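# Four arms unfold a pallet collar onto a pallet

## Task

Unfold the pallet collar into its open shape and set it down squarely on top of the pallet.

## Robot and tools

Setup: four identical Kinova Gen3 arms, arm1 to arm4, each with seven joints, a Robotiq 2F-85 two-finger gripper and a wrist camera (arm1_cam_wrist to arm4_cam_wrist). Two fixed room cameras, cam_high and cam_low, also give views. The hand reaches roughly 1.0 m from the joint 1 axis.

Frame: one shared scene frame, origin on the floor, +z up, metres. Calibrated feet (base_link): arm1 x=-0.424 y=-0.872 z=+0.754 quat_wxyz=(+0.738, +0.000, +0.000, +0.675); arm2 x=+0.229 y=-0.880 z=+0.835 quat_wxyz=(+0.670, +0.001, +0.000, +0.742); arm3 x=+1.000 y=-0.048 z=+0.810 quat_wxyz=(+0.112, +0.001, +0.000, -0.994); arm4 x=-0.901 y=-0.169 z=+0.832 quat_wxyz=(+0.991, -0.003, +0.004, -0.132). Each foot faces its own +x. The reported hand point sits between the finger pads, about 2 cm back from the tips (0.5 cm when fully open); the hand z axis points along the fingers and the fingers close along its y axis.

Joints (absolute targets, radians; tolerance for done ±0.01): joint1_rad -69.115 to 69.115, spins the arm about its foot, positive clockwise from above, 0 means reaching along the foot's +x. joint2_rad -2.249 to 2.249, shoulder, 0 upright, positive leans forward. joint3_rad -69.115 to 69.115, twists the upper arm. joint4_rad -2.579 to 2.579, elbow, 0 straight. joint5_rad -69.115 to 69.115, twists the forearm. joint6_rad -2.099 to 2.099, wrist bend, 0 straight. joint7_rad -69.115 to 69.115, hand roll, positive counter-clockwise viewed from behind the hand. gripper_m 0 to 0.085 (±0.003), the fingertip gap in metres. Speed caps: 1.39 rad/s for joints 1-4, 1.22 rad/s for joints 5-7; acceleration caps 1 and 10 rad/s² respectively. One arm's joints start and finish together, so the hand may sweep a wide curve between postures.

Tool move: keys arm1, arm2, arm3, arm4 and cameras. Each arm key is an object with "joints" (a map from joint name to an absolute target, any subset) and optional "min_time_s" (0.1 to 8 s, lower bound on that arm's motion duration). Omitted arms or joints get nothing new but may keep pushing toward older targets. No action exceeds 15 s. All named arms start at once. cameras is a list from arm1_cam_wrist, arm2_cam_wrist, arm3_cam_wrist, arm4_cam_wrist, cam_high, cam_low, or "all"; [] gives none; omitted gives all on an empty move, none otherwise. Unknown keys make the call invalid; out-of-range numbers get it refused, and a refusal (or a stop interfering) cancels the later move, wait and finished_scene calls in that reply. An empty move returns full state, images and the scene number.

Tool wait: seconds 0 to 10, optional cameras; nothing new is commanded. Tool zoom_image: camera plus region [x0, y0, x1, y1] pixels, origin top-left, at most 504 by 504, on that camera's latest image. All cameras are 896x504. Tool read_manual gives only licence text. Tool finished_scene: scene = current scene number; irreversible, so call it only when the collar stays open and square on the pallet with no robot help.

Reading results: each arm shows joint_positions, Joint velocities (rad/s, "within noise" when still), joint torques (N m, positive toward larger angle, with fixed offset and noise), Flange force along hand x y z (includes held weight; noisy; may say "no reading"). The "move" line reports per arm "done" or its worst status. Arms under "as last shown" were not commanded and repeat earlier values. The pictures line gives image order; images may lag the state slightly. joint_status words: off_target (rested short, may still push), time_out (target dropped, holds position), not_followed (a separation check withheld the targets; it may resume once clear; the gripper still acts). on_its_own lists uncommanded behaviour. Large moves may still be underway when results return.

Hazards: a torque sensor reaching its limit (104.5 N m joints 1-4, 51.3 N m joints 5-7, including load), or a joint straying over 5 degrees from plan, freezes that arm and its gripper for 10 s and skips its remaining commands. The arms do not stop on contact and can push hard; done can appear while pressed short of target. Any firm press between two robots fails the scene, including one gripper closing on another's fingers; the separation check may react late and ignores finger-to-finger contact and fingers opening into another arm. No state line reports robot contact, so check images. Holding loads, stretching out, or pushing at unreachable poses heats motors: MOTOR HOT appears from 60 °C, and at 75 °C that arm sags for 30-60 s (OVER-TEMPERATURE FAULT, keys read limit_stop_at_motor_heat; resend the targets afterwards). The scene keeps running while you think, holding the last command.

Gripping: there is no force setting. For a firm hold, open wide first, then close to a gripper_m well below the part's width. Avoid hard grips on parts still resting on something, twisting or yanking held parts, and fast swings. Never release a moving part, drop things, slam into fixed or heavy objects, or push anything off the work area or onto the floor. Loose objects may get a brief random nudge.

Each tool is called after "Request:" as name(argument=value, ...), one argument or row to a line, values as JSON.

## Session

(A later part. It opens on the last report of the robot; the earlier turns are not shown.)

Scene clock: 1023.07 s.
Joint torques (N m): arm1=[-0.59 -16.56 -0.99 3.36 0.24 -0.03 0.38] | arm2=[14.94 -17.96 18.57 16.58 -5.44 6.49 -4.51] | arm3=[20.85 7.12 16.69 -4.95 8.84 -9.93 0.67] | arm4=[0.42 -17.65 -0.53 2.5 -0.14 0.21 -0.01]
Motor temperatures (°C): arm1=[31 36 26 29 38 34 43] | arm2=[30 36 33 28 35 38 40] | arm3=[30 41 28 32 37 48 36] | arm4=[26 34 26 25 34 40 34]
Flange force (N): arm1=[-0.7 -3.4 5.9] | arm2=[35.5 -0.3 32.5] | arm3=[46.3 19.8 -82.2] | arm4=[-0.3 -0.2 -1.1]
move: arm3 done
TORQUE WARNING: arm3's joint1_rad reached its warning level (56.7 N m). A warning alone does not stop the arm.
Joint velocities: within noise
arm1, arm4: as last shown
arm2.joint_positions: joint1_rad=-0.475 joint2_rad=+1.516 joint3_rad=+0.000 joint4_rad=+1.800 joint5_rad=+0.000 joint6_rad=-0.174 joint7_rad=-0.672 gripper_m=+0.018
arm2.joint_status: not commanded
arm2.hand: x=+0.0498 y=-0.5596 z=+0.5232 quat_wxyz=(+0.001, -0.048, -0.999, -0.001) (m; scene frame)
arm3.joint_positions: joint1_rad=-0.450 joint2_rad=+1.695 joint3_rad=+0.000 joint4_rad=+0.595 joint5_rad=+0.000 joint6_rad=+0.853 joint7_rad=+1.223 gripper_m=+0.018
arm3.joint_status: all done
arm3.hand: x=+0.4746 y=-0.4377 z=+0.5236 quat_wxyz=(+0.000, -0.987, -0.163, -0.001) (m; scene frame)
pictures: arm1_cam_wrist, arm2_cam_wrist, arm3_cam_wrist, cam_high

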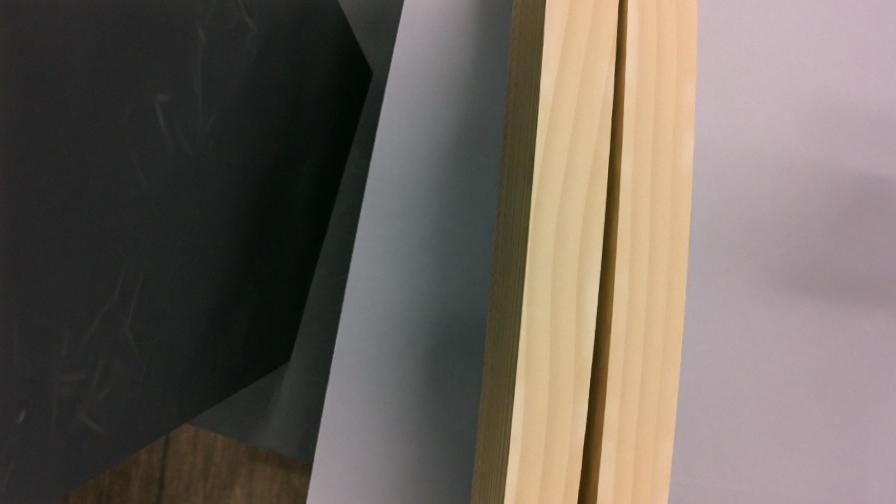

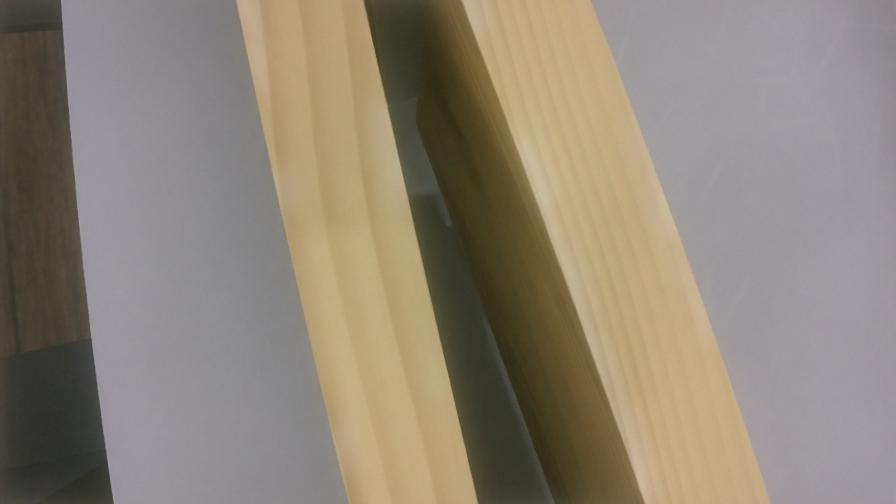

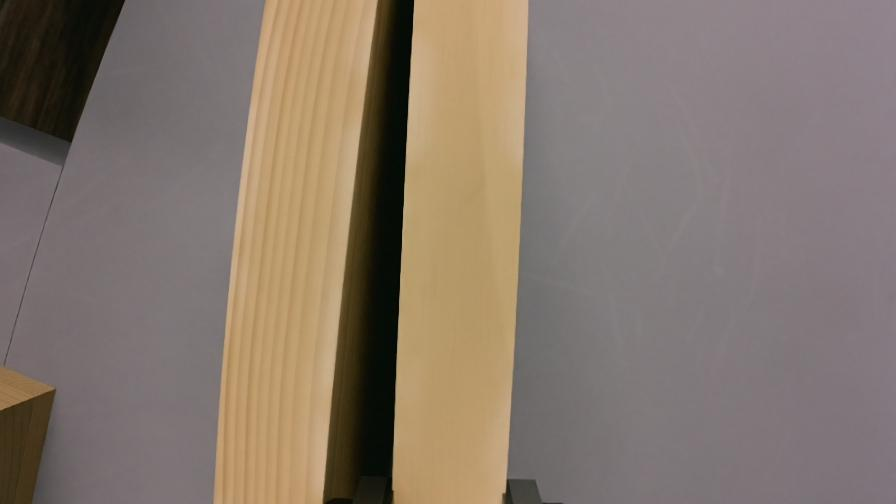

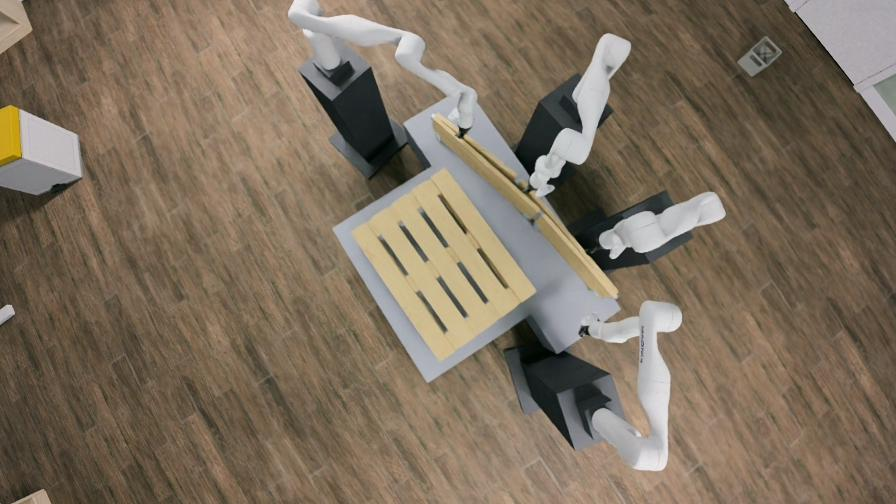

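Request:
move(
  arm1={"joints":{"joint1_rad":0.5077,"joint2_rad":1.1653,"joint4_rad":2.0475,"joint6_rad":-0.0712,"joint7_rad":0.6946,"gripper_m":0.024},"min_time_s":2},
  cameras=["arm1_cam_wrist"],
)

Scene clock: 1049.43 s.
Joint torques (N m): arm1=[-0.56 -19.68 -0.99 0.46 0.29 0.01 0.37] | arm2=[14.58 -18.7 17.95 15.6 -5.42 6.04 -4.5] | arm3=[20.03 6.21 16.06 -5.22 8.54 -9.82 0.68] | arm4=[0.44 -17.61 -0.53 2.5 -0.15 0.24 -0.06]
Motor temperatures (°C): arm1=[31 35 26 29 38 34 43] | arm2=[30 36 32 28 34 38 40] | arm3=[30 39 28 31 37 47 36] | arm4=[26 34 26 25 34 40 34]
Flange force (N): arm1=[0.1 -1.2 4.5] | arm2=[33.8 -1.0 32.0] | arm3=[45.9 18.6 -80.7] | arm4=[-0.4 -0.2 -1.1]
move: arm1 done
Joint velocities: within noise
arm1.joint_positions: joint1_rad=+0.508 joint2_rad=+1.165 joint3_rad=+0.000 joint4_rad=+2.048 joint5_rad=+0.000 joint6_rad=-0.071 joint7_rad=+0.695 gripper_m=+0.024
arm1.joint_status: all done
arm1.hand: x=-0.1984 y=-0.5846 z=+0.5793 quat_wxyz=(+0.000, +0.049, -0.999, +0.000) (m; scene frame)
arm2, arm4: as last shown
arm2.hand: x=+0.0496 y=-0.5596 z=+0.5232 quat_wxyz=(+0.001, -0.047, -0.999, -0.001) (m; scene frame)
arm3.joint_positions: joint1_rad=-0.450 joint2_rad=+1.695 joint3_rad=+0.000 joint4_rad=+0.595 joint5_rad=+0.000 joint6_rad=+0.852 joint7_rad=+1.223 gripper_m=+0.018
arm3.joint_status: not commanded
arm3.hand: x=+0.4746 y=-0.4379 z=+0.5237 quat_wxyz=(-0.001, -0.987, -0.163, -0.001) (m; scene frame)
pictures: arm1_cam_wrist

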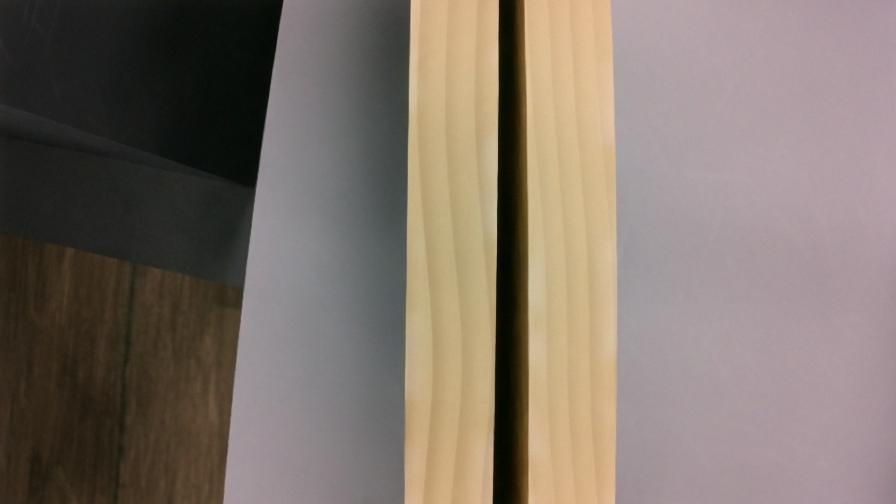

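Request:
move(
  arm1={"joints":{"joint1_rad":0.5091,"joint7_rad":0.696,"gripper_m":0.0225}},
)

Request:
move(
  arm1={"joints":{"joint2_rad":1.3217,"joint4_rad":1.9605,"joint6_rad":-0.1406},"min_time_s":3},
  cameras=["arm1_cam_wrist"],
)

Scene clock: 1063.27 s.
Joint torques (N m): arm1=[-0.58 -19.73 -1.08 0.51 0.3 -0.03 0.42] | arm2=[14.65 -18.71 18.01 15.67 -5.42 6.03 -4.49] | arm3=[19.98 6.22 16 -5.23 8.56 -9.86 0.66] | arm4=[0.42 -17.68 -0.51 2.53 -0.16 0.22 -0.01]
Motor temperatures (°C): arm1=[31 35 26 29 38 34 43] | arm2=[30 36 32 28 34 38 40] | arm3=[30 38 28 31 37 46 36] | arm4=[26 34 26 25 34 40 34]
Flange force (N): arm1=[-0.1 -1.0 4.7] | arm2=[34.0 -0.9 32.2] | arm3=[45.9 18.5 -80.7] | arm4=[-0.3 -0.1 -0.9]
move: arm1 done
Joint velocities: within noise
arm1.joint_positions: joint1_rad=+0.509 joint2_rad=+1.165 joint3_rad=+0.000 joint4_rad=+2.048 joint5_rad=+0.000 joint6_rad=-0.071 joint7_rad=+0.696 gripper_m=+0.022
arm1.joint_status: all done
arm1.hand: x=-0.1980 y=-0.5849 z=+0.5793 quat_wxyz=(+0.000, +0.049, -0.999, +0.000) (m; scene frame)
arm2, arm3, arm4: as last shown
pictures: none

Scene clock: 1069.10 s.
Joint torques (N m): arm1=[2.04 50.97 3.6 -74.93 -0.96 -31.7 -0.17] | arm2=[11.05 -22.33 11.93 26.01 -4.84 10.32 -4.47] | arm3=[13.3 4.92 11.31 -8.05 6.41 -12.13 0.66] | arm4=[0.39 -17.69 -0.52 2.57 -0.16 0.23 -0.04]
Motor temperatures (°C): arm1=[31 36 26 30 38 35 43] | arm2=[30 36 32 28 34 38 40] | arm3=[30 38 28 31 37 46 36] | arm4=[26 34 26 25 34 40 34]
Flange force (N): arm1=[70.7 -66.7 -331.4] | arm2=[34.3 16.6 64.7] | arm3=[49.9 6.5 -85.4] | arm4=[-0.3 0.0 -0.8]
move: arm1 time_out
TORQUE WARNING: arm1's joint4_rad reached its warning level (56.7 N m). A warning alone does not stop the arm.
Joint velocities: within noise
arm1.joint_positions: joint1_rad=+0.509 joint2_rad=+1.280 joint3_rad=+0.000 joint4_rad=+1.980 joint5_rad=+0.000 joint6_rad=-0.137 joint7_rad=+0.696 gripper_m=+0.022
arm1.joint_status: joint2_rad time_out (moved +0.115 of +0.156); joint4_rad time_out (moved -0.068 of -0.087); the others done
arm1.hand: x=-0.1938 y=-0.5788 z=+0.5353 quat_wxyz=(-0.005, +0.049, -0.999, -0.007) (m; scene frame)
arm2, arm3, arm4: as last shown
pictures: arm1_cam_wrist

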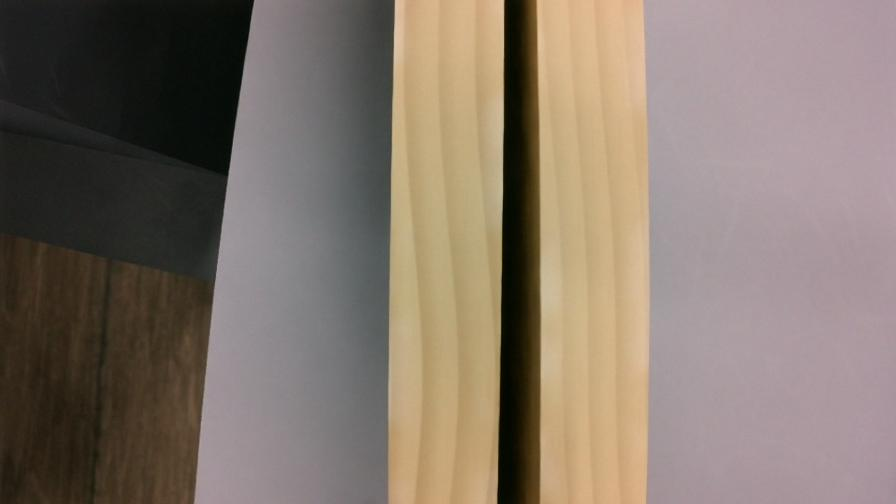

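Request:
move(
  arm1={"joints":{"joint2_rad":1.1653,"joint4_rad":2.0475,"joint6_rad":-0.0712},"min_time_s":1.5},
  cameras=["arm1_cam_wrist"],
)

Scene clock: 1087.77 s.
Joint torques (N m): arm1=[-0.55 -19.74 -1.01 0.57 0.29 -0.02 0.4] | arm2=[14.95 -19.34 18.8 14.39 -5.43 5.48 -4.45] | arm3=[18.33 5.3 14.71 -5.34 7.87 -9.58 0.58] | arm4=[0.41 -17.63 -0.54 2.55 -0.18 0.24 -0.03]
Motor temperatures (°C): arm1=[31 38 26 34 38 38 43] | arm2=[30 36 32 30 34 39 40] | arm3=[30 37 28 31 37 45 36] | arm4=[26 34 25 25 34 40 34]
Flange force (N): arm1=[-0.2 -0.8 4.8] | arm2=[33.6 -3.3 30.8] | arm3=[44.6 16.2 -78.7] | arm4=[-0.3 -0.1 -1.0]
move: arm1 done
TORQUE WARNING: arm1's joint4_rad reached its warning level (56.7 N m). A warning alone does not stop the arm.
Joint velocities: within noise
arm1.joint_positions: joint1_rad=+0.509 joint2_rad=+1.165 joint3_rad=+0.000 joint4_rad=+2.048 joint5_rad=+0.000 joint6_rad=-0.071 joint7_rad=+0.696 gripper_m=+0.022
arm1.joint_status: all done
arm1.hand: x=-0.1979 y=-0.5849 z=+0.5793 quat_wxyz=(+0.000, +0.049, -0.999, +0.000) (m; scene frame)
arm2, arm4: as last shown
arm3.joint_positions: joint1_rad=-0.450 joint2_rad=+1.695 joint3_rad=+0.000 joint4_rad=+0.595 joint5_rad=+0.000 joint6_rad=+0.853 joint7_rad=+1.223 gripper_m=+0.018
arm3.joint_status: not commanded
arm3.hand: x=+0.4747 y=-0.4379 z=+0.5237 quat_wxyz=(-0.001, -0.987, -0.163, -0.001) (m; scene frame)
pictures: arm1_cam_wrist

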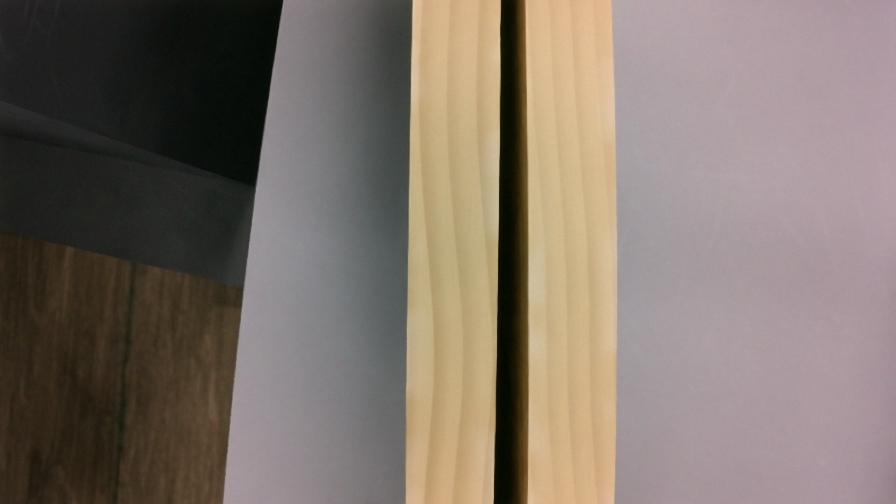

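Request:
move(
  arm3={"joints":{"joint1_rad":-0.3847,"joint2_rad":1.6535,"joint4_rad":0.7048,"joint6_rad":0.7833,"joint7_rad":1.4091},"min_time_s":5},
  cameras=["arm1_cam_wrist","arm2_cam_wrist","arm3_cam_wrist","cam_high"],
)

Request:
zoom_image(
  camera="cam_high",
  region=[400, 80, 640, 340],
)

Scene clock: 1112.37 s.
Joint torques (N m): arm1=[-0.56 -19.72 -0.99 0.52 0.28 -0.07 0.36] | arm2=[12.8 -7.67 6.82 23.15 -8.39 10.06 -8.48] | arm3=[24.79 -7.97 22.47 -2.51 10.85 -1.72 1.74] | arm4=[0.4 -17.66 -0.51 2.5 -0.16 0.26 -0.05]
Motor temperatures (°C): arm1=[31 37 26 33 38 37 43] | arm2=[30 36 32 30 34 39 40] | arm3=[30 37 28 31 37 45 36] | arm4=[26 34 25 25 34 40 34]
Flange force (N): arm1=[-0.3 -0.8 4.6] | arm2=[28.7 19.6 23.0] | arm3=[17.8 39.5 -36.7] | arm4=[-0.5 -0.2 -1.0]
move: arm3 done
Joint velocities: within noise
arm1, arm2, arm4: as last shown
arm2.hand: x=+0.0497 y=-0.5596 z=+0.5232 quat_wxyz=(+0.001, -0.048, -0.999, -0.001) (m; scene frame)
arm3.joint_positions: joint1_rad=-0.385 joint2_rad=+1.654 joint3_rad=+0.000 joint4_rad=+0.705 joint5_rad=+0.000 joint6_rad=+0.783 joint7_rad=+1.409 gripper_m=+0.018
arm3.joint_status: all done
arm3.hand: x=+0.4609 y=-0.3950 z=+0.5250 quat_wxyz=(-0.001, -0.975, -0.222, -0.001) (m; scene frame)
pictures: arm1_cam_wrist, arm2_cam_wrist, arm3_cam_wrist, cam_high

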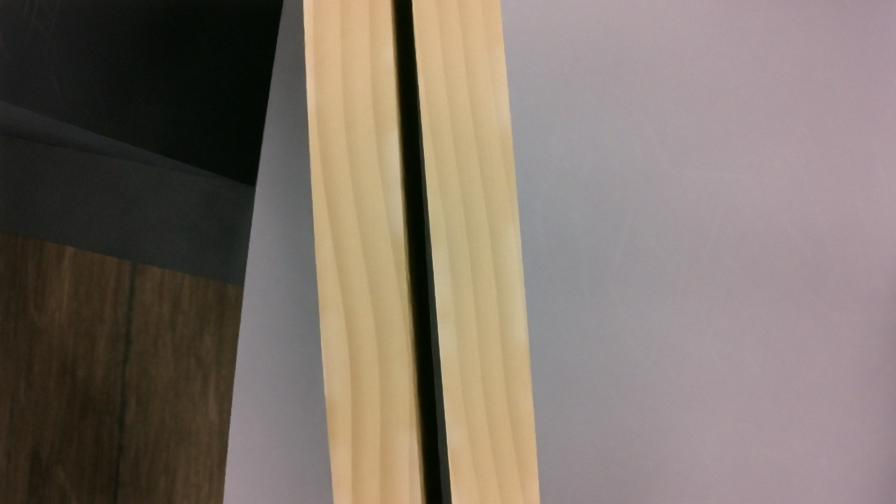

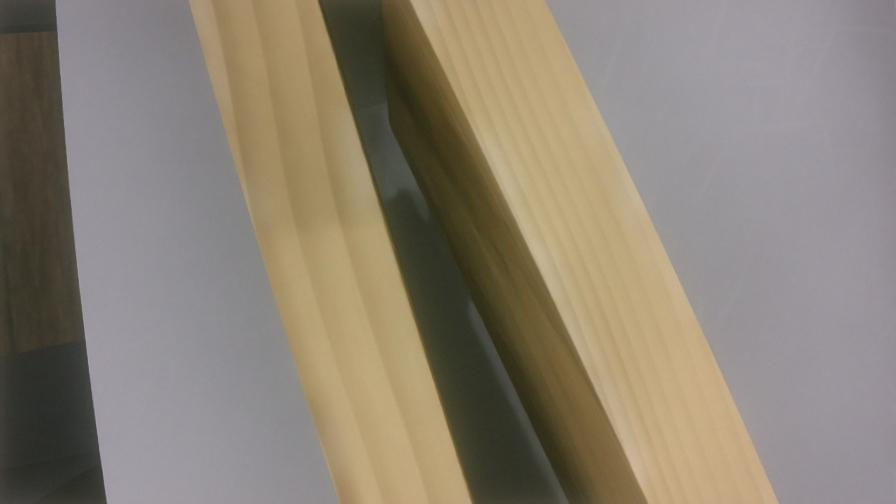

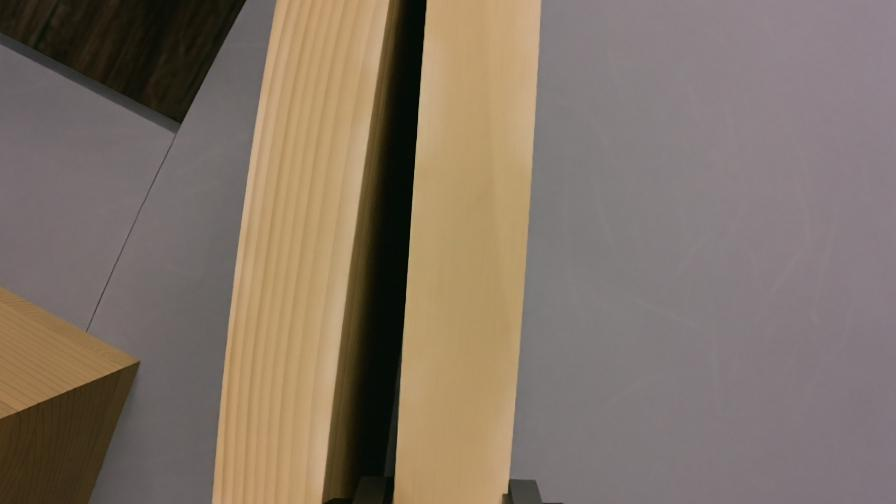

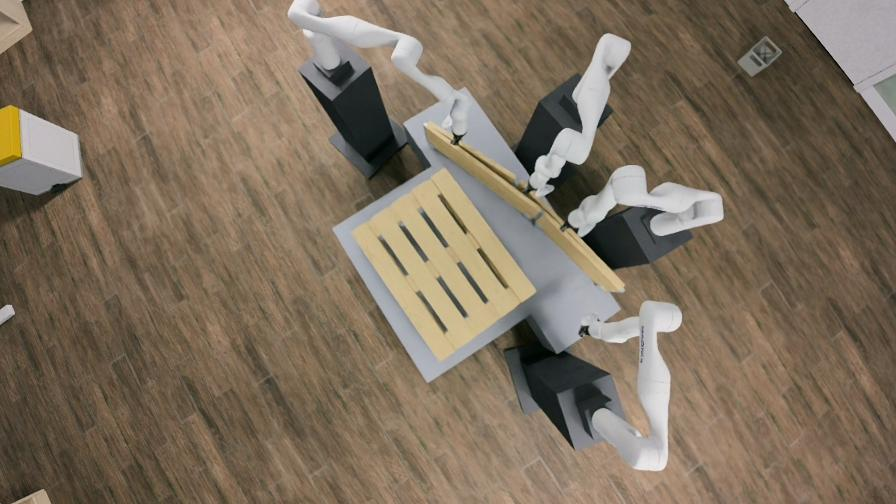

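Scaled by 1.938 from the camera's 896x504 image, which has a finer 1280x720 frame.

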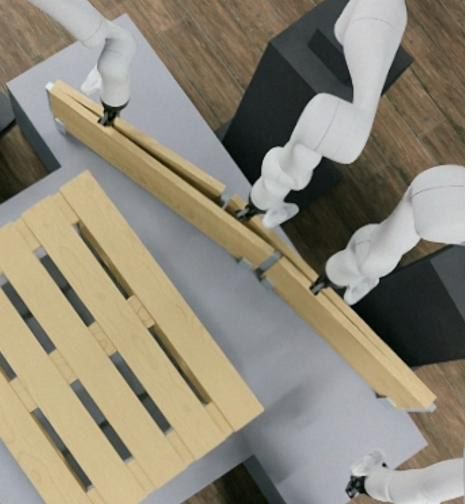

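Request:
move(
  arm1={"joints":{"joint1_rad":0.093,"joint2_rad":1.3186,"joint4_rad":2.4612,"joint6_rad":-0.6382,"joint7_rad":0.3319,"gripper_m":0.0},"min_time_s":2},
  cameras=["arm1_cam_wrist"],
)

Request:
move(
  arm1={"joints":{"joint2_rad":1.5481,"joint4_rad":2.2854,"joint6_rad":-0.6919},"min_time_s":2},
)

Request:
move(
  arm1={"joints":{"joint1_rad":0.0363,"joint2_rad":1.4551,"joint4_rad":2.1506,"joint6_rad":-0.4641,"joint7_rad":0.1752},"min_time_s":5},
  cameras=["arm1_cam_wrist","arm2_cam_wrist","arm3_cam_wrist","cam_high"],
)

Request:
zoom_image(
  camera="cam_high",
  region=[400, 80, 640, 340],
)

Scene clock: 1139.87 s.
Joint torques (N m): arm1=[-0.53 -16.08 -1 5.2 0.35 -0.05 0.36] | arm2=[12.8 -7.7 6.79 23.09 -8.4 10.06 -8.53] | arm3=[24.8 -8.03 22.51 -2.53 10.86 -1.71 1.74] | arm4=[0.41 -17.64 -0.57 2.57 -0.18 0.27 -0.06]
Motor temperatures (°C): arm1=[31 37 26 32 38 37 43] | arm2=[29 35 31 30 35 39 41] | arm3=[31 36 29 31 37 44 36] | arm4=[26 34 25 25 34 40 34]
Flange force (N): arm1=[-0.7 -4.8 5.3] | arm2=[28.5 19.5 23.0] | arm3=[17.8 39.5 -36.5] | arm4=[-0.4 0.0 -0.9]
move: arm1 done
Joint velocities: within noise
arm1.joint_positions: joint1_rad=+0.093 joint2_rad=+1.319 joint3_rad=+0.000 joint4_rad=+2.461 joint5_rad=+0.000 joint6_rad=-0.638 joint7_rad=+0.332 gripper_m=+0.000
arm1.joint_status: all done
arm1.hand: x=-0.3593 y=-0.6599 z=+0.5795 quat_wxyz=(+0.000, +0.075, -0.997, +0.000) (m; scene frame)
arm2, arm3, arm4: as last shown
arm2.hand: x=+0.0496 y=-0.5596 z=+0.5232 quat_wxyz=(+0.001, -0.047, -0.999, -0.001) (m; scene frame)
pictures: arm1_cam_wrist

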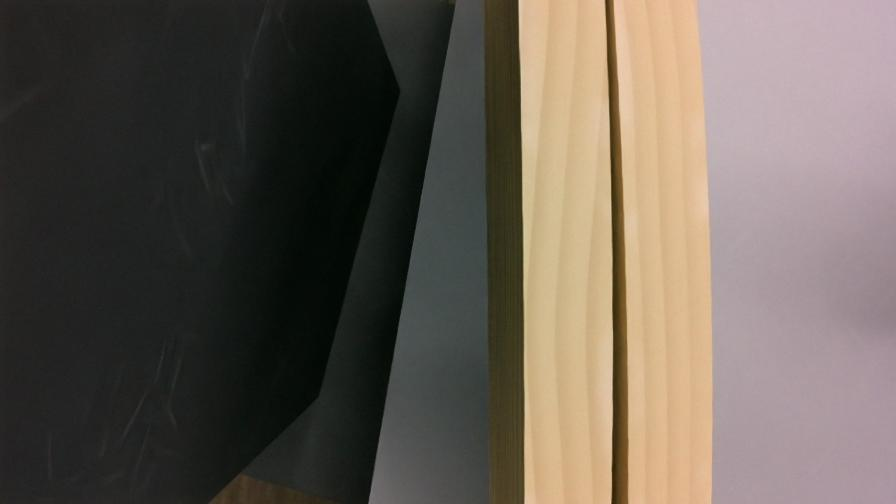

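Scene clock: 1142.23 s.
Joint torques (N m): arm1=[-1.67 40.87 -5.05 -52.05 0.03 0.81 0.37] | arm2=[15.05 -21.02 10.94 27.78 -8.49 11.4 -8.3] | arm3=[24.8 -9.45 22.11 -1 10.54 0.15 1.63] | arm4=[0.39 -17.65 -0.54 2.55 -0.16 0.24 -0.02]
Motor temperatures (°C): arm1=[31 37 26 32 38 37 43] | arm2=[29 35 31 30 35 40 41] | arm3=[31 36 29 31 37 44 36] | arm4=[26 34 25 25 34 40 34]
Flange force (N): arm1=[0.5 -20.5 -268.4] | arm2=[35.7 18.1 65.7] | arm3=[11.8 40.1 -29.0] | arm4=[-0.4 -0.1 -0.9]
move: arm1 done
Joint velocities: within noise
arm1.joint_positions: joint1_rad=+0.093 joint2_rad=+1.548 joint3_rad=+0.000 joint4_rad=+2.286 joint5_rad=+0.000 joint6_rad=-0.692 joint7_rad=+0.332 gripper_m=+0.000
arm1.joint_status: all done
arm1.hand: x=-0.3594 y=-0.6602 z=+0.4946 quat_wxyz=(+0.000, +0.075, -0.997, +0.000) (m; scene frame)
arm2, arm3: as last shown
arm2.joint_positions: joint1_rad=-0.475 joint2_rad=+1.516 joint3_rad=+0.000 joint4_rad=+1.799 joint5_rad=+0.000 joint6_rad=-0.174 joint7_rad=-0.672 gripper_m=+0.018
arm4.joint_positions: joint1_rad=+0.437 joint2_rad=+1.591 joint3_rad=+0.000 joint4_rad=+1.822 joint5_rad=+0.000 joint6_rad=-0.271 joint7_rad=-0.869 gripper_m=+0.000
arm4.joint_status: not commanded
arm4.hand: x=-0.6639 y=-0.4070 z=+0.4933 quat_wxyz=(-0.002, -1.000, +0.001, +0.005) (m; scene frame)
pictures: none

Scene clock: 1151.07 s.
Joint torques (N m): arm1=[-4.55 -33.28 -7.19 -52.99 1.29 -22.7 0.2] | arm2=[0.92 13.05 -10.39 68.4 -3.71 31.47 -5.27] | arm3=[27.96 -6.15 25.44 -3.88 12.27 -3.55 1.94] | arm4=[0.41 -17.68 -0.51 2.53 -0.16 0.22 -0.03]
Motor temperatures (°C): arm1=[31 37 27 34 38 37 43] | arm2=[29 35 31 32 35 42 41] | arm3=[31 36 29 31 38 44 36] | arm4=[26 34 25 25 34 40 34]
Flange force (N): arm1=[3.3 -82.4 -82.8] | arm2=[48.6 90.0 78.1] | arm3=[24.6 43.9 -44.7] | arm4=[-0.4 -0.1 -0.9]
move: arm1 time_out
TORQUE WARNING: arm2's joint4_rad reached its warning level (56.7 N m). A warning alone does not stop the arm.
Joint velocities: within noise
arm1.joint_positions: joint1_rad=+0.036 joint2_rad=+1.455 joint3_rad=+0.000 joint4_rad=+2.192 joint5_rad=+0.000 joint6_rad=-0.464 joint7_rad=+0.175 gripper_m=+0.000
arm1.joint_status: joint4_rad time_out (moved -0.095 of -0.135); the others done
arm1.hand: x=-0.3673 y=-0.6239 z=+0.5007 quat_wxyz=(+0.003, +0.025, -0.999, +0.020) (m; scene frame)
arm2.joint_positions: joint1_rad=-0.475 joint2_rad=+1.516 joint3_rad=+0.000 joint4_rad=+1.796 joint5_rad=+0.000 joint6_rad=-0.174 joint7_rad=-0.672 gripper_m=+0.018
arm2.joint_status: not commanded
arm2.hand: x=+0.0483 y=-0.5576 z=+0.5230 quat_wxyz=(+0.002, -0.047, -0.999, -0.002) (m; scene frame)
arm3, arm4: as last shown
pictures: arm1_cam_wrist, arm2_cam_wrist, arm3_cam_wrist, cam_high

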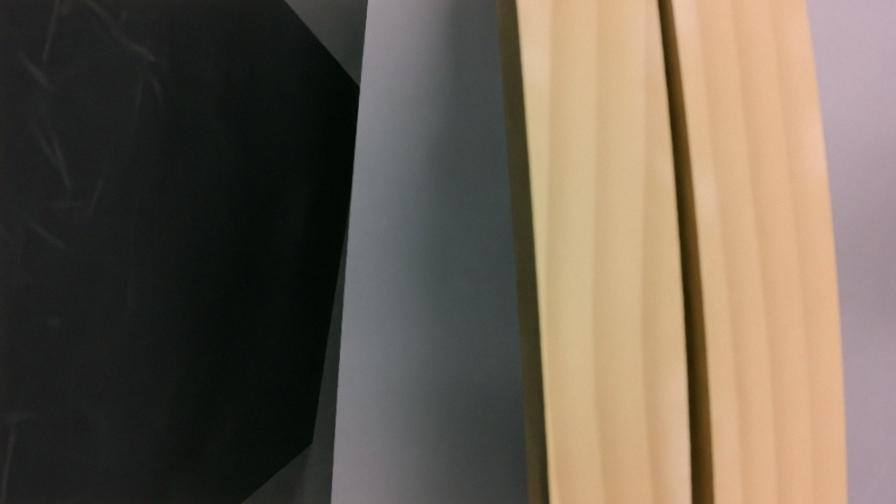

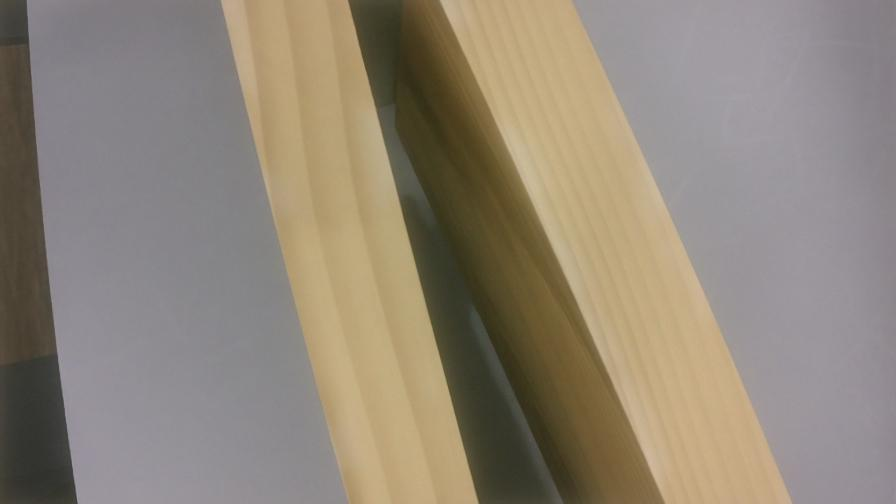

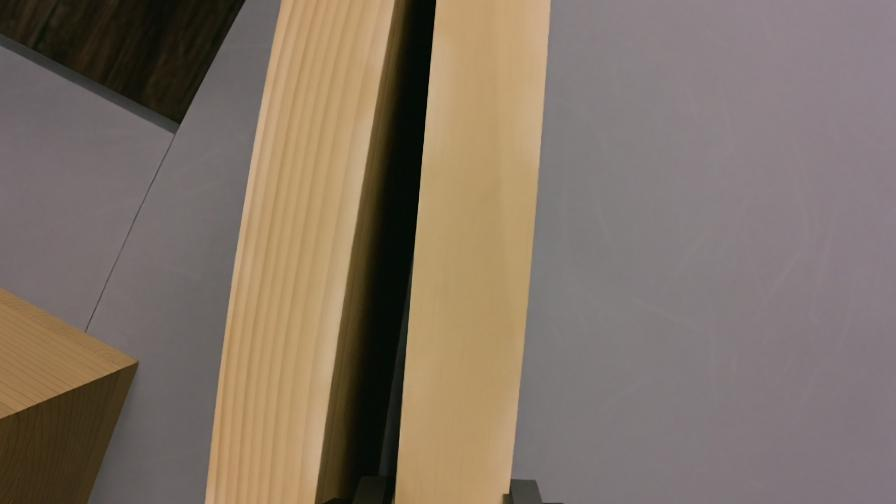

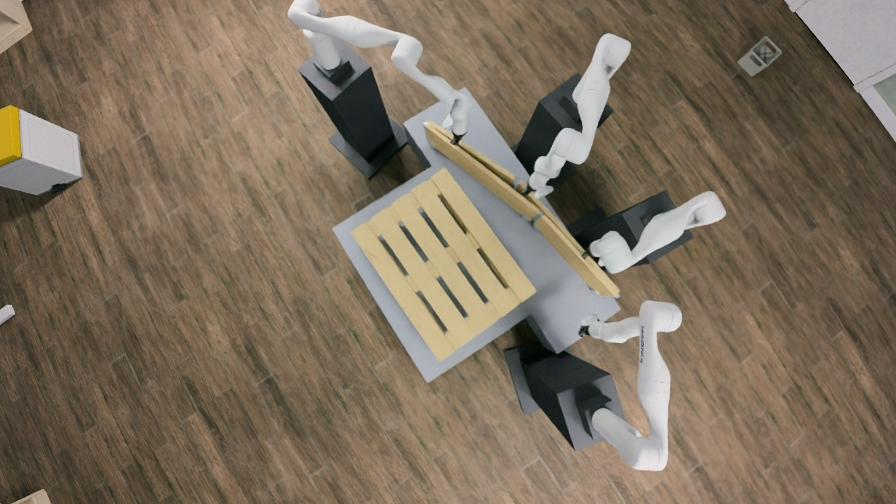

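Scaled by 1.938 from the camera's 896x504 image, which has a finer 1280x720 frame.

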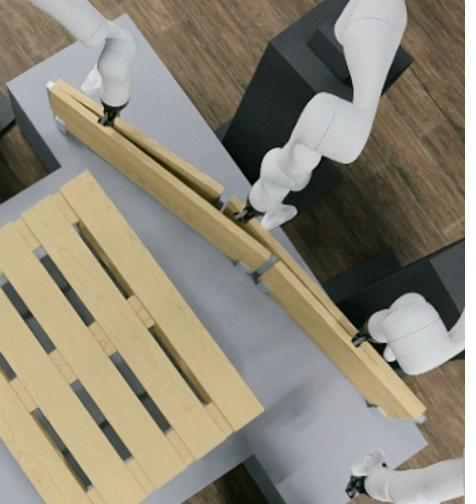

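Request:
move(
  arm1={"joints":{"joint1_rad":0.0363,"joint2_rad":1.4111,"joint4_rad":2.1855,"joint6_rad":-0.455,"joint7_rad":0.1752},"min_time_s":4},
  cameras=["arm1_cam_wrist","arm2_cam_wrist","arm3_cam_wrist"],
)

Scene clock: 1168.93 s.
Joint torques (N m): arm1=[-1.23 -56.85 0.39 -33.36 -0.37 -20.98 -0.02] | arm2=[-11.23 29.41 -29.95 71.04 -0.8 33.74 -3.96] | arm3=[34.93 -4.8 30.99 -0.59 14.7 -1.04 2.2] | arm4=[0.43 -17.64 -0.54 2.53 -0.19 0.24 -0.03]
Motor temperatures (°C): arm1=[31 38 26 37 38 38 43] | arm2=[29 35 31 36 35 47 41] | arm3=[31 35 29 31 38 43 36] | arm4=[26 34 25 25 34 40 34]
Flange force (N): arm1=[12.0 -66.3 19.4] | arm2=[30.2 113.7 46.2] | arm3=[17.6 56.1 -39.4] | arm4=[-0.4 -0.1 -1.0]
move: arm1 done
TORQUE WARNING: arm2's joint4_rad reached its warning level (56.7 N m). A warning alone does not stop the arm.
Joint velocities: within noise
arm1.joint_positions: joint1_rad=+0.036 joint2_rad=+1.415 joint3_rad=+0.000 joint4_rad=+2.185 joint5_rad=+0.000 joint6_rad=-0.455 joint7_rad=+0.175 gripper_m=+0.000
arm1.joint_status: all done
arm1.hand: x=-0.3646 y=-0.6021 z=+0.5104 quat_wxyz=(+0.000, +0.025, -1.000, +0.002) (m; scene frame)
arm2.joint_positions: joint1_rad=-0.475 joint2_rad=+1.516 joint3_rad=+0.000 joint4_rad=+1.784 joint5_rad=+0.000 joint6_rad=-0.174 joint7_rad=-0.672 gripper_m=+0.018
arm2.joint_status: not commanded
arm2.hand: x=+0.0445 y=-0.5517 z=+0.5225 quat_wxyz=(+0.005, -0.048, -0.999, -0.007) (m; scene frame)
arm3, arm4: as last shown
pictures: arm1_cam_wrist, arm2_cam_wrist, arm3_cam_wrist

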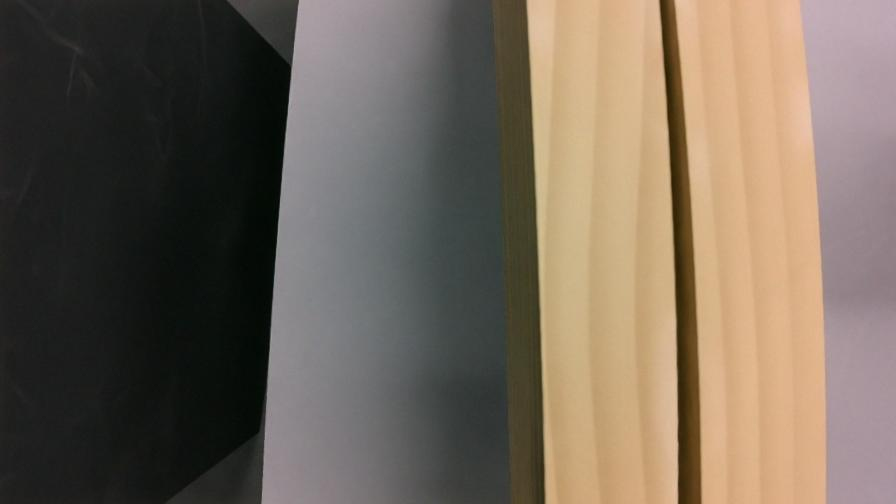

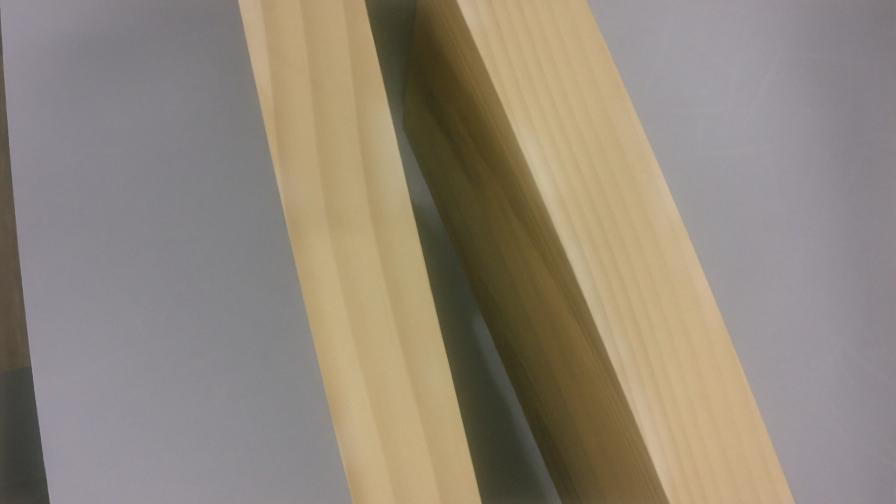

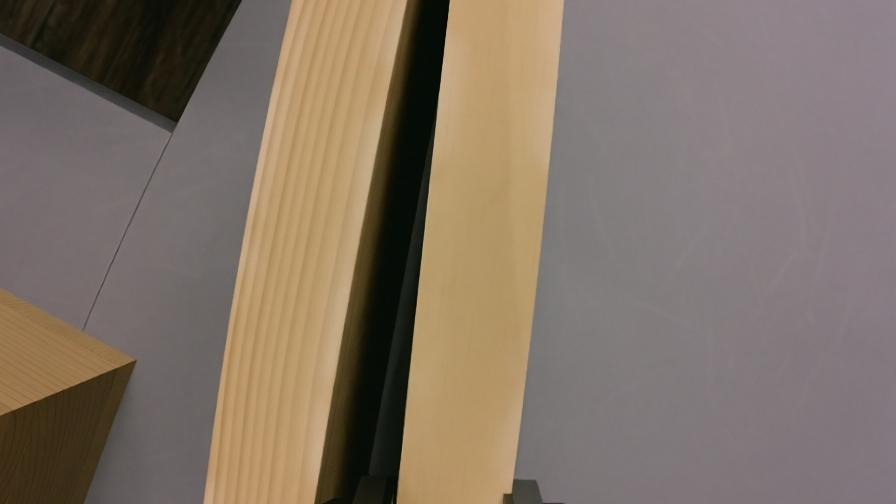

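Request:
move(
  arm1={"joints":{"joint1_rad":0.093,"joint2_rad":1.5427,"joint4_rad":2.3633,"joint6_rad":-0.7644,"joint7_rad":0.3319},"min_time_s":3},
)

Request:
move(
  arm1={"joints":{"joint1_rad":0.1275,"joint2_rad":1.1241,"joint4_rad":2.4204,"joint6_rad":-0.4029,"joint7_rad":0.3864},"min_time_s":2},
  arm2={"joints":{"gripper_m":0.03}},
  cameras=["arm1_cam_wrist","arm2_cam_wrist"],
)

Scene clock: 1214.40 s.
Joint torques (N m): arm1=[-0.55 -15.87 -0.95 6.14 0.3 -0.07 0.38] | arm2=[11.42 -9.98 4.78 22.25 -8.04 9.51 -8.27] | arm3=[24.45 -9.62 21.62 -3.06 9.88 -1.67 0.63] | arm4=[0.44 -17.63 -0.51 2.52 -0.17 0.25 -0.05]
Motor temperatures (°C): arm1=[31 44 27 39 38 39 43] | arm2=[29 37 33 45 34 58 40] | arm3=[34 34 31 31 38 43 36] | arm4=[26 34 25 25 34 40 34]
Flange force (N): arm1=[-1.3 -4.9 4.5] | arm2=[25.2 20.3 26.5] | arm3=[17.5 37.3 -34.0] | arm4=[-0.4 -0.2 -1.0]
move: arm1 done
TORQUE WARNING: arm2's joint4_rad reached its warning level (56.7 N m). A warning alone does not stop the arm.
TORQUE WARNING: arm1's joint2_rad reached its warning level (56.7 N m). A warning alone does not stop the arm.
Joint velocities: within noise
arm1.joint_positions: joint1_rad=+0.093 joint2_rad=+1.543 joint3_rad=+0.000 joint4_rad=+2.363 joint5_rad=+0.000 joint6_rad=-0.764 joint7_rad=+0.332 gripper_m=+0.000
arm1.joint_status: all done
arm1.hand: x=-0.3624 y=-0.6768 z=+0.5119 quat_wxyz=(+0.000, +0.075, -0.997, +0.000) (m; scene frame)
arm2.joint_positions: joint1_rad=-0.475 joint2_rad=+1.516 joint3_rad=+0.000 joint4_rad=+1.800 joint5_rad=+0.000 joint6_rad=-0.174 joint7_rad=-0.672 gripper_m=+0.018
arm2.joint_status: not commanded
arm2.hand: x=+0.0496 y=-0.5596 z=+0.5232 quat_wxyz=(+0.001, -0.047, -0.999, -0.001) (m; scene frame)
arm3, arm4: as last shown
pictures: none

Scene clock: 1216.77 s.
Joint torques (N m): arm1=[-0.56 -16.57 -1.05 3.4 0.3 -0.06 0.4] | arm2=[1.26 -9.96 0.52 7.24 0.02 3.12 -0.5] | arm3=[8.83 -11.04 8.48 -3.19 4.26 -1.35 0.39] | arm4=[0.4 -17.63 -0.48 2.54 -0.18 0.23 0.01]
Motor temperatures (°C): arm1=[31 44 27 38 38 39 43] | arm2=[29 37 32 45 34 57 40] | arm3=[34 34 31 31 38 43 36] | arm4=[26 34 25 25 34 40 34]
Flange force (N): arm1=[-0.6 -3.2 5.9] | arm2=[7.7 6.3 -8.1] | arm3=[12.3 13.1 -30.8] | arm4=[-0.3 -0.1 -1.0]
move: arm1 done; arm2 done
Joint velocities: within noise
arm1.joint_positions: joint1_rad=+0.127 joint2_rad=+1.124 joint3_rad=+0.000 joint4_rad=+2.420 joint5_rad=+0.000 joint6_rad=-0.403 joint7_rad=+0.386 gripper_m=+0.000
arm1.joint_status: all done
arm1.hand: x=-0.3443 y=-0.6270 z=+0.6195 quat_wxyz=(+0.000, +0.085, -0.996, +0.000) (m; scene frame)
arm2.joint_positions: joint1_rad=-0.475 joint2_rad=+1.516 joint3_rad=+0.000 joint4_rad=+1.800 joint5_rad=+0.000 joint6_rad=-0.174 joint7_rad=-0.672 gripper_m=+0.030
arm2.joint_status: all done
arm2.hand: x=+0.0496 y=-0.5596 z=+0.5232 quat_wxyz=(+0.001, -0.047, -0.999, -0.001) (m; scene frame)
arm3, arm4: as last shown
arm3.joint_positions: joint1_rad=-0.385 joint2_rad=+1.653 joint3_rad=+0.000 joint4_rad=+0.705 joint5_rad=+0.000 joint6_rad=+0.783 joint7_rad=+1.409 gripper_m=+0.018
pictures: arm1_cam_wrist, arm2_cam_wrist

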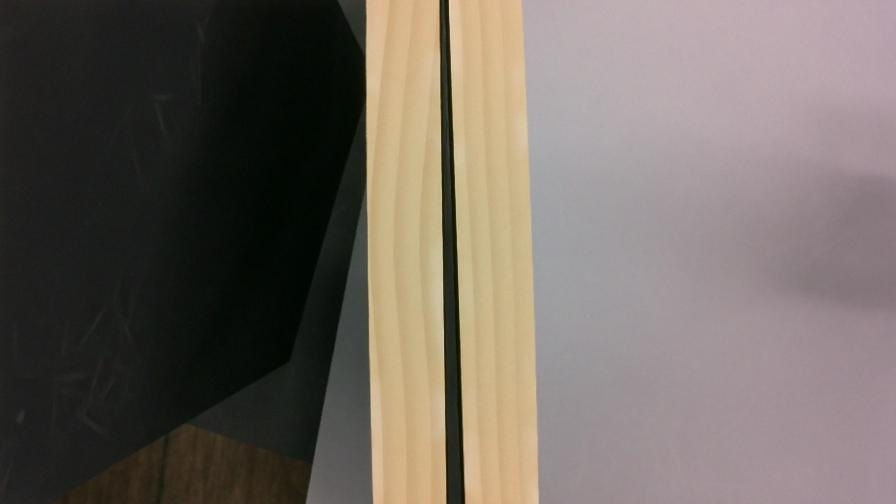

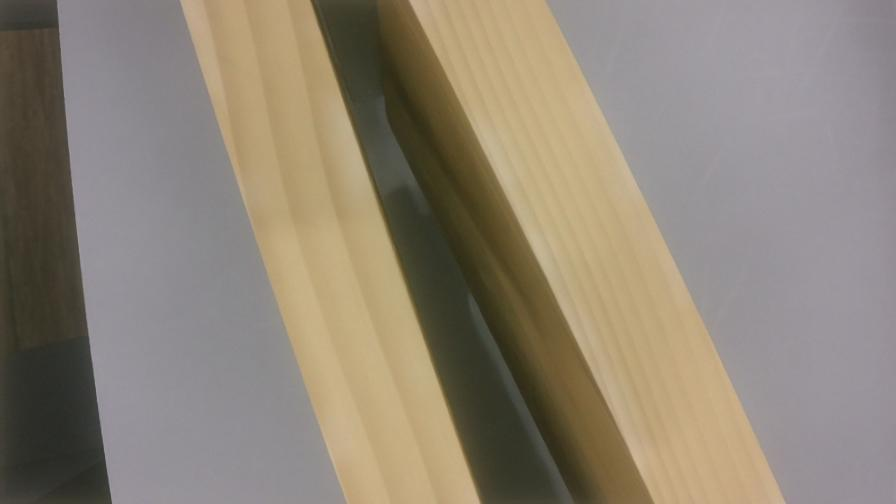

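Request:
move(
  arm2={"joints":{"joint2_rad":1.3737,"joint4_rad":1.9173,"joint6_rad":-0.1494},"min_time_s":1.5},
)

Request:
move(
  arm2={"joints":{"joint1_rad":-0.4269,"joint2_rad":1.3677,"joint4_rad":1.854,"joint6_rad":-0.0801,"joint7_rad":-0.3295,"gripper_m":0.0},"min_time_s":1.5},
  cameras=["arm2_cam_wrist"],
)

Scene clock: 1238.97 s.
Joint torques (N m): arm1=[-0.54 -16.58 -1.03 3.39 0.28 -0.05 0.38] | arm2=[0.58 -16.83 0.14 0.28 0.24 -0.32 -0.4] | arm3=[5.37 -11.28 5.82 -4.39 3.21 -2.39 0.48] | arm4=[0.43 -17.63 -0.55 2.53 -0.15 0.22 -0.05]
Motor temperatures (°C): arm1=[31 43 26 37 38 38 43] | arm2=[29 36 32 42 34 53 40] | arm3=[33 34 30 31 38 42 36] | arm4=[26 34 25 25 34 40 34]
Flange force (N): arm1=[-0.6 -3.2 6.0] | arm2=[0.3 -1.9 -6.7] | arm3=[14.8 7.5 -33.4] | arm4=[-0.3 -0.1 -1.0]
move: arm2 done
Joint velocities: within noise
arm1, arm3, arm4: as last shown
arm1.joint_positions: joint1_rad=+0.128 joint2_rad=+1.124 joint3_rad=+0.000 joint4_rad=+2.420 joint5_rad=+0.000 joint6_rad=-0.403 joint7_rad=+0.386 gripper_m=+0.000
arm2.joint_positions: joint1_rad=-0.475 joint2_rad=+1.374 joint3_rad=+0.000 joint4_rad=+1.917 joint5_rad=+0.000 joint6_rad=-0.149 joint7_rad=-0.672 gripper_m=+0.030
arm2.joint_status: all done
arm2.hand: x=+0.0497 y=-0.5597 z=+0.5812 quat_wxyz=(+0.001, -0.047, -0.999, -0.001) (m; scene frame)
arm3.joint_positions: joint1_rad=-0.385 joint2_rad=+1.654 joint3_rad=+0.000 joint4_rad=+0.705 joint5_rad=+0.000 joint6_rad=+0.783 joint7_rad=+1.409 gripper_m=+0.018
pictures: none

Scene clock: 1240.87 s.
Joint torques (N m): arm1=[-0.56 -16.52 -0.99 3.31 0.31 0 0.39] | arm2=[0.62 -17.24 0.24 -0.23 0.22 -0.27 -0.37] | arm3=[5.4 -11.31 5.78 -4.39 3.23 -2.41 0.45] | arm4=[0.4 -17.67 -0.53 2.51 -0.2 0.23 -0.04]
Motor temperatures (°C): arm1=[31 43 26 37 38 38 43] | arm2=[29 36 32 41 34 53 40] | arm3=[33 34 30 31 38 42 36] | arm4=[26 34 25 25 34 40 34]
Flange force (N): arm1=[-0.3 -3.5 5.8] | arm2=[1.0 -2.0 -6.9] | arm3=[14.6 7.5 -33.3] | arm4=[-0.4 -0.1 -1.0]
move: arm2 done
Joint velocities: within noise
arm1, arm4: as last shown
arm2.joint_positions: joint1_rad=-0.427 joint2_rad=+1.368 joint3_rad=+0.000 joint4_rad=+1.854 joint5_rad=+0.000 joint6_rad=-0.080 joint7_rad=-0.330 gripper_m=+0.000
arm2.joint_status: all done
arm2.hand: x=+0.0546 y=-0.5332 z=+0.5812 quat_wxyz=(+0.001, +0.100, -0.995, -0.001) (m; scene frame)
arm3.joint_positions: joint1_rad=-0.385 joint2_rad=+1.654 joint3_rad=+0.000 joint4_rad=+0.705 joint5_rad=+0.000 joint6_rad=+0.783 joint7_rad=+1.409 gripper_m=+0.018
arm3.joint_status: not commanded
arm3.hand: x=+0.4609 y=-0.3950 z=+0.5250 quat_wxyz=(-0.001, -0.975, -0.222, -0.001) (m; scene frame)
pictures: arm2_cam_wrist

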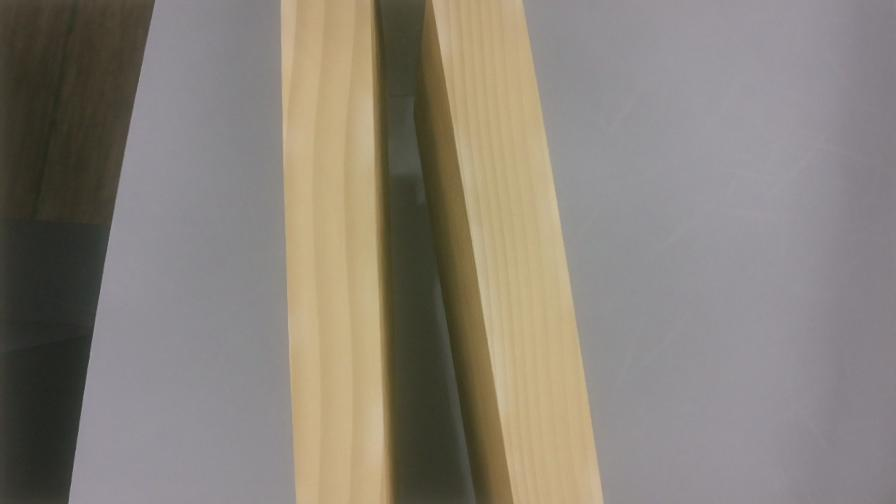

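Request:
move(
  arm2={"joints":{"joint2_rad":1.5324,"joint4_rad":1.7158,"joint6_rad":-0.1066},"min_time_s":2},
  cameras=["arm2_cam_wrist"],
)

Scene clock: 1252.63 s.
Joint torques (N m): arm1=[-0.59 -16.56 -1 3.39 0.28 -0.04 0.38] | arm2=[-0.81 -5.21 -3.17 9.37 0.39 4.42 -0.4] | arm3=[10.39 -10.45 9.58 -2.44 4.71 -0.91 0.41] | arm4=[0.35 -17.67 -0.53 2.55 -0.18 0.24 -0.05]
Motor temperatures (°C): arm1=[31 42 26 36 38 37 43] | arm2=[29 36 32 40 34 51 40] | arm3=[33 34 30 31 38 42 36] | arm4=[26 34 25 25 34 40 34]
Flange force (N): arm1=[-0.7 -3.3 5.9] | arm2=[1.6 14.6 -14.3] | arm3=[10.8 15.7 -30.3] | arm4=[-0.5 0.0 -0.9]
move: arm2 done
Joint velocities: within noise
arm1, arm3, arm4: as last shown
arm2.joint_positions: joint1_rad=-0.427 joint2_rad=+1.532 joint3_rad=+0.000 joint4_rad=+1.716 joint5_rad=+0.000 joint6_rad=-0.107 joint7_rad=-0.330 gripper_m=+0.000
arm2.joint_status: all done
arm2.hand: x=+0.0545 y=-0.5330 z=+0.5133 quat_wxyz=(+0.001, +0.100, -0.995, -0.001) (m; scene frame)
arm3.hand: x=+0.4610 y=-0.3951 z=+0.5250 quat_wxyz=(-0.001, -0.975, -0.222, -0.001) (m; scene frame)
pictures: arm2_cam_wrist

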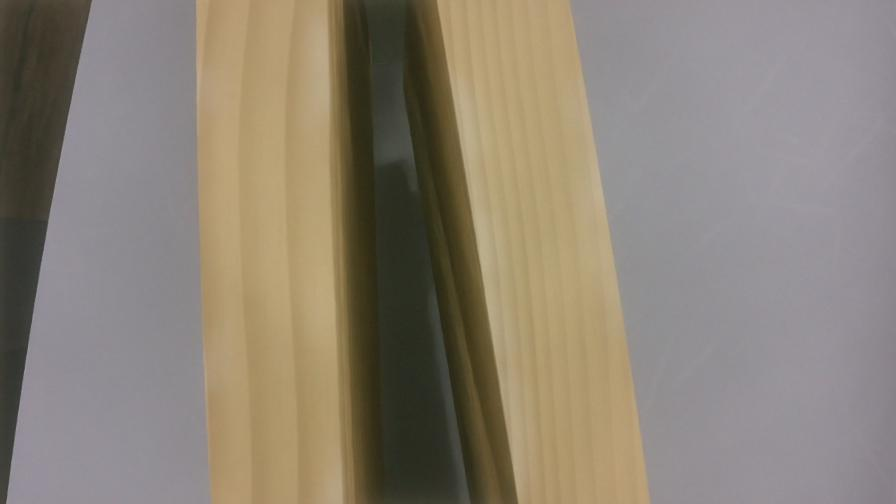

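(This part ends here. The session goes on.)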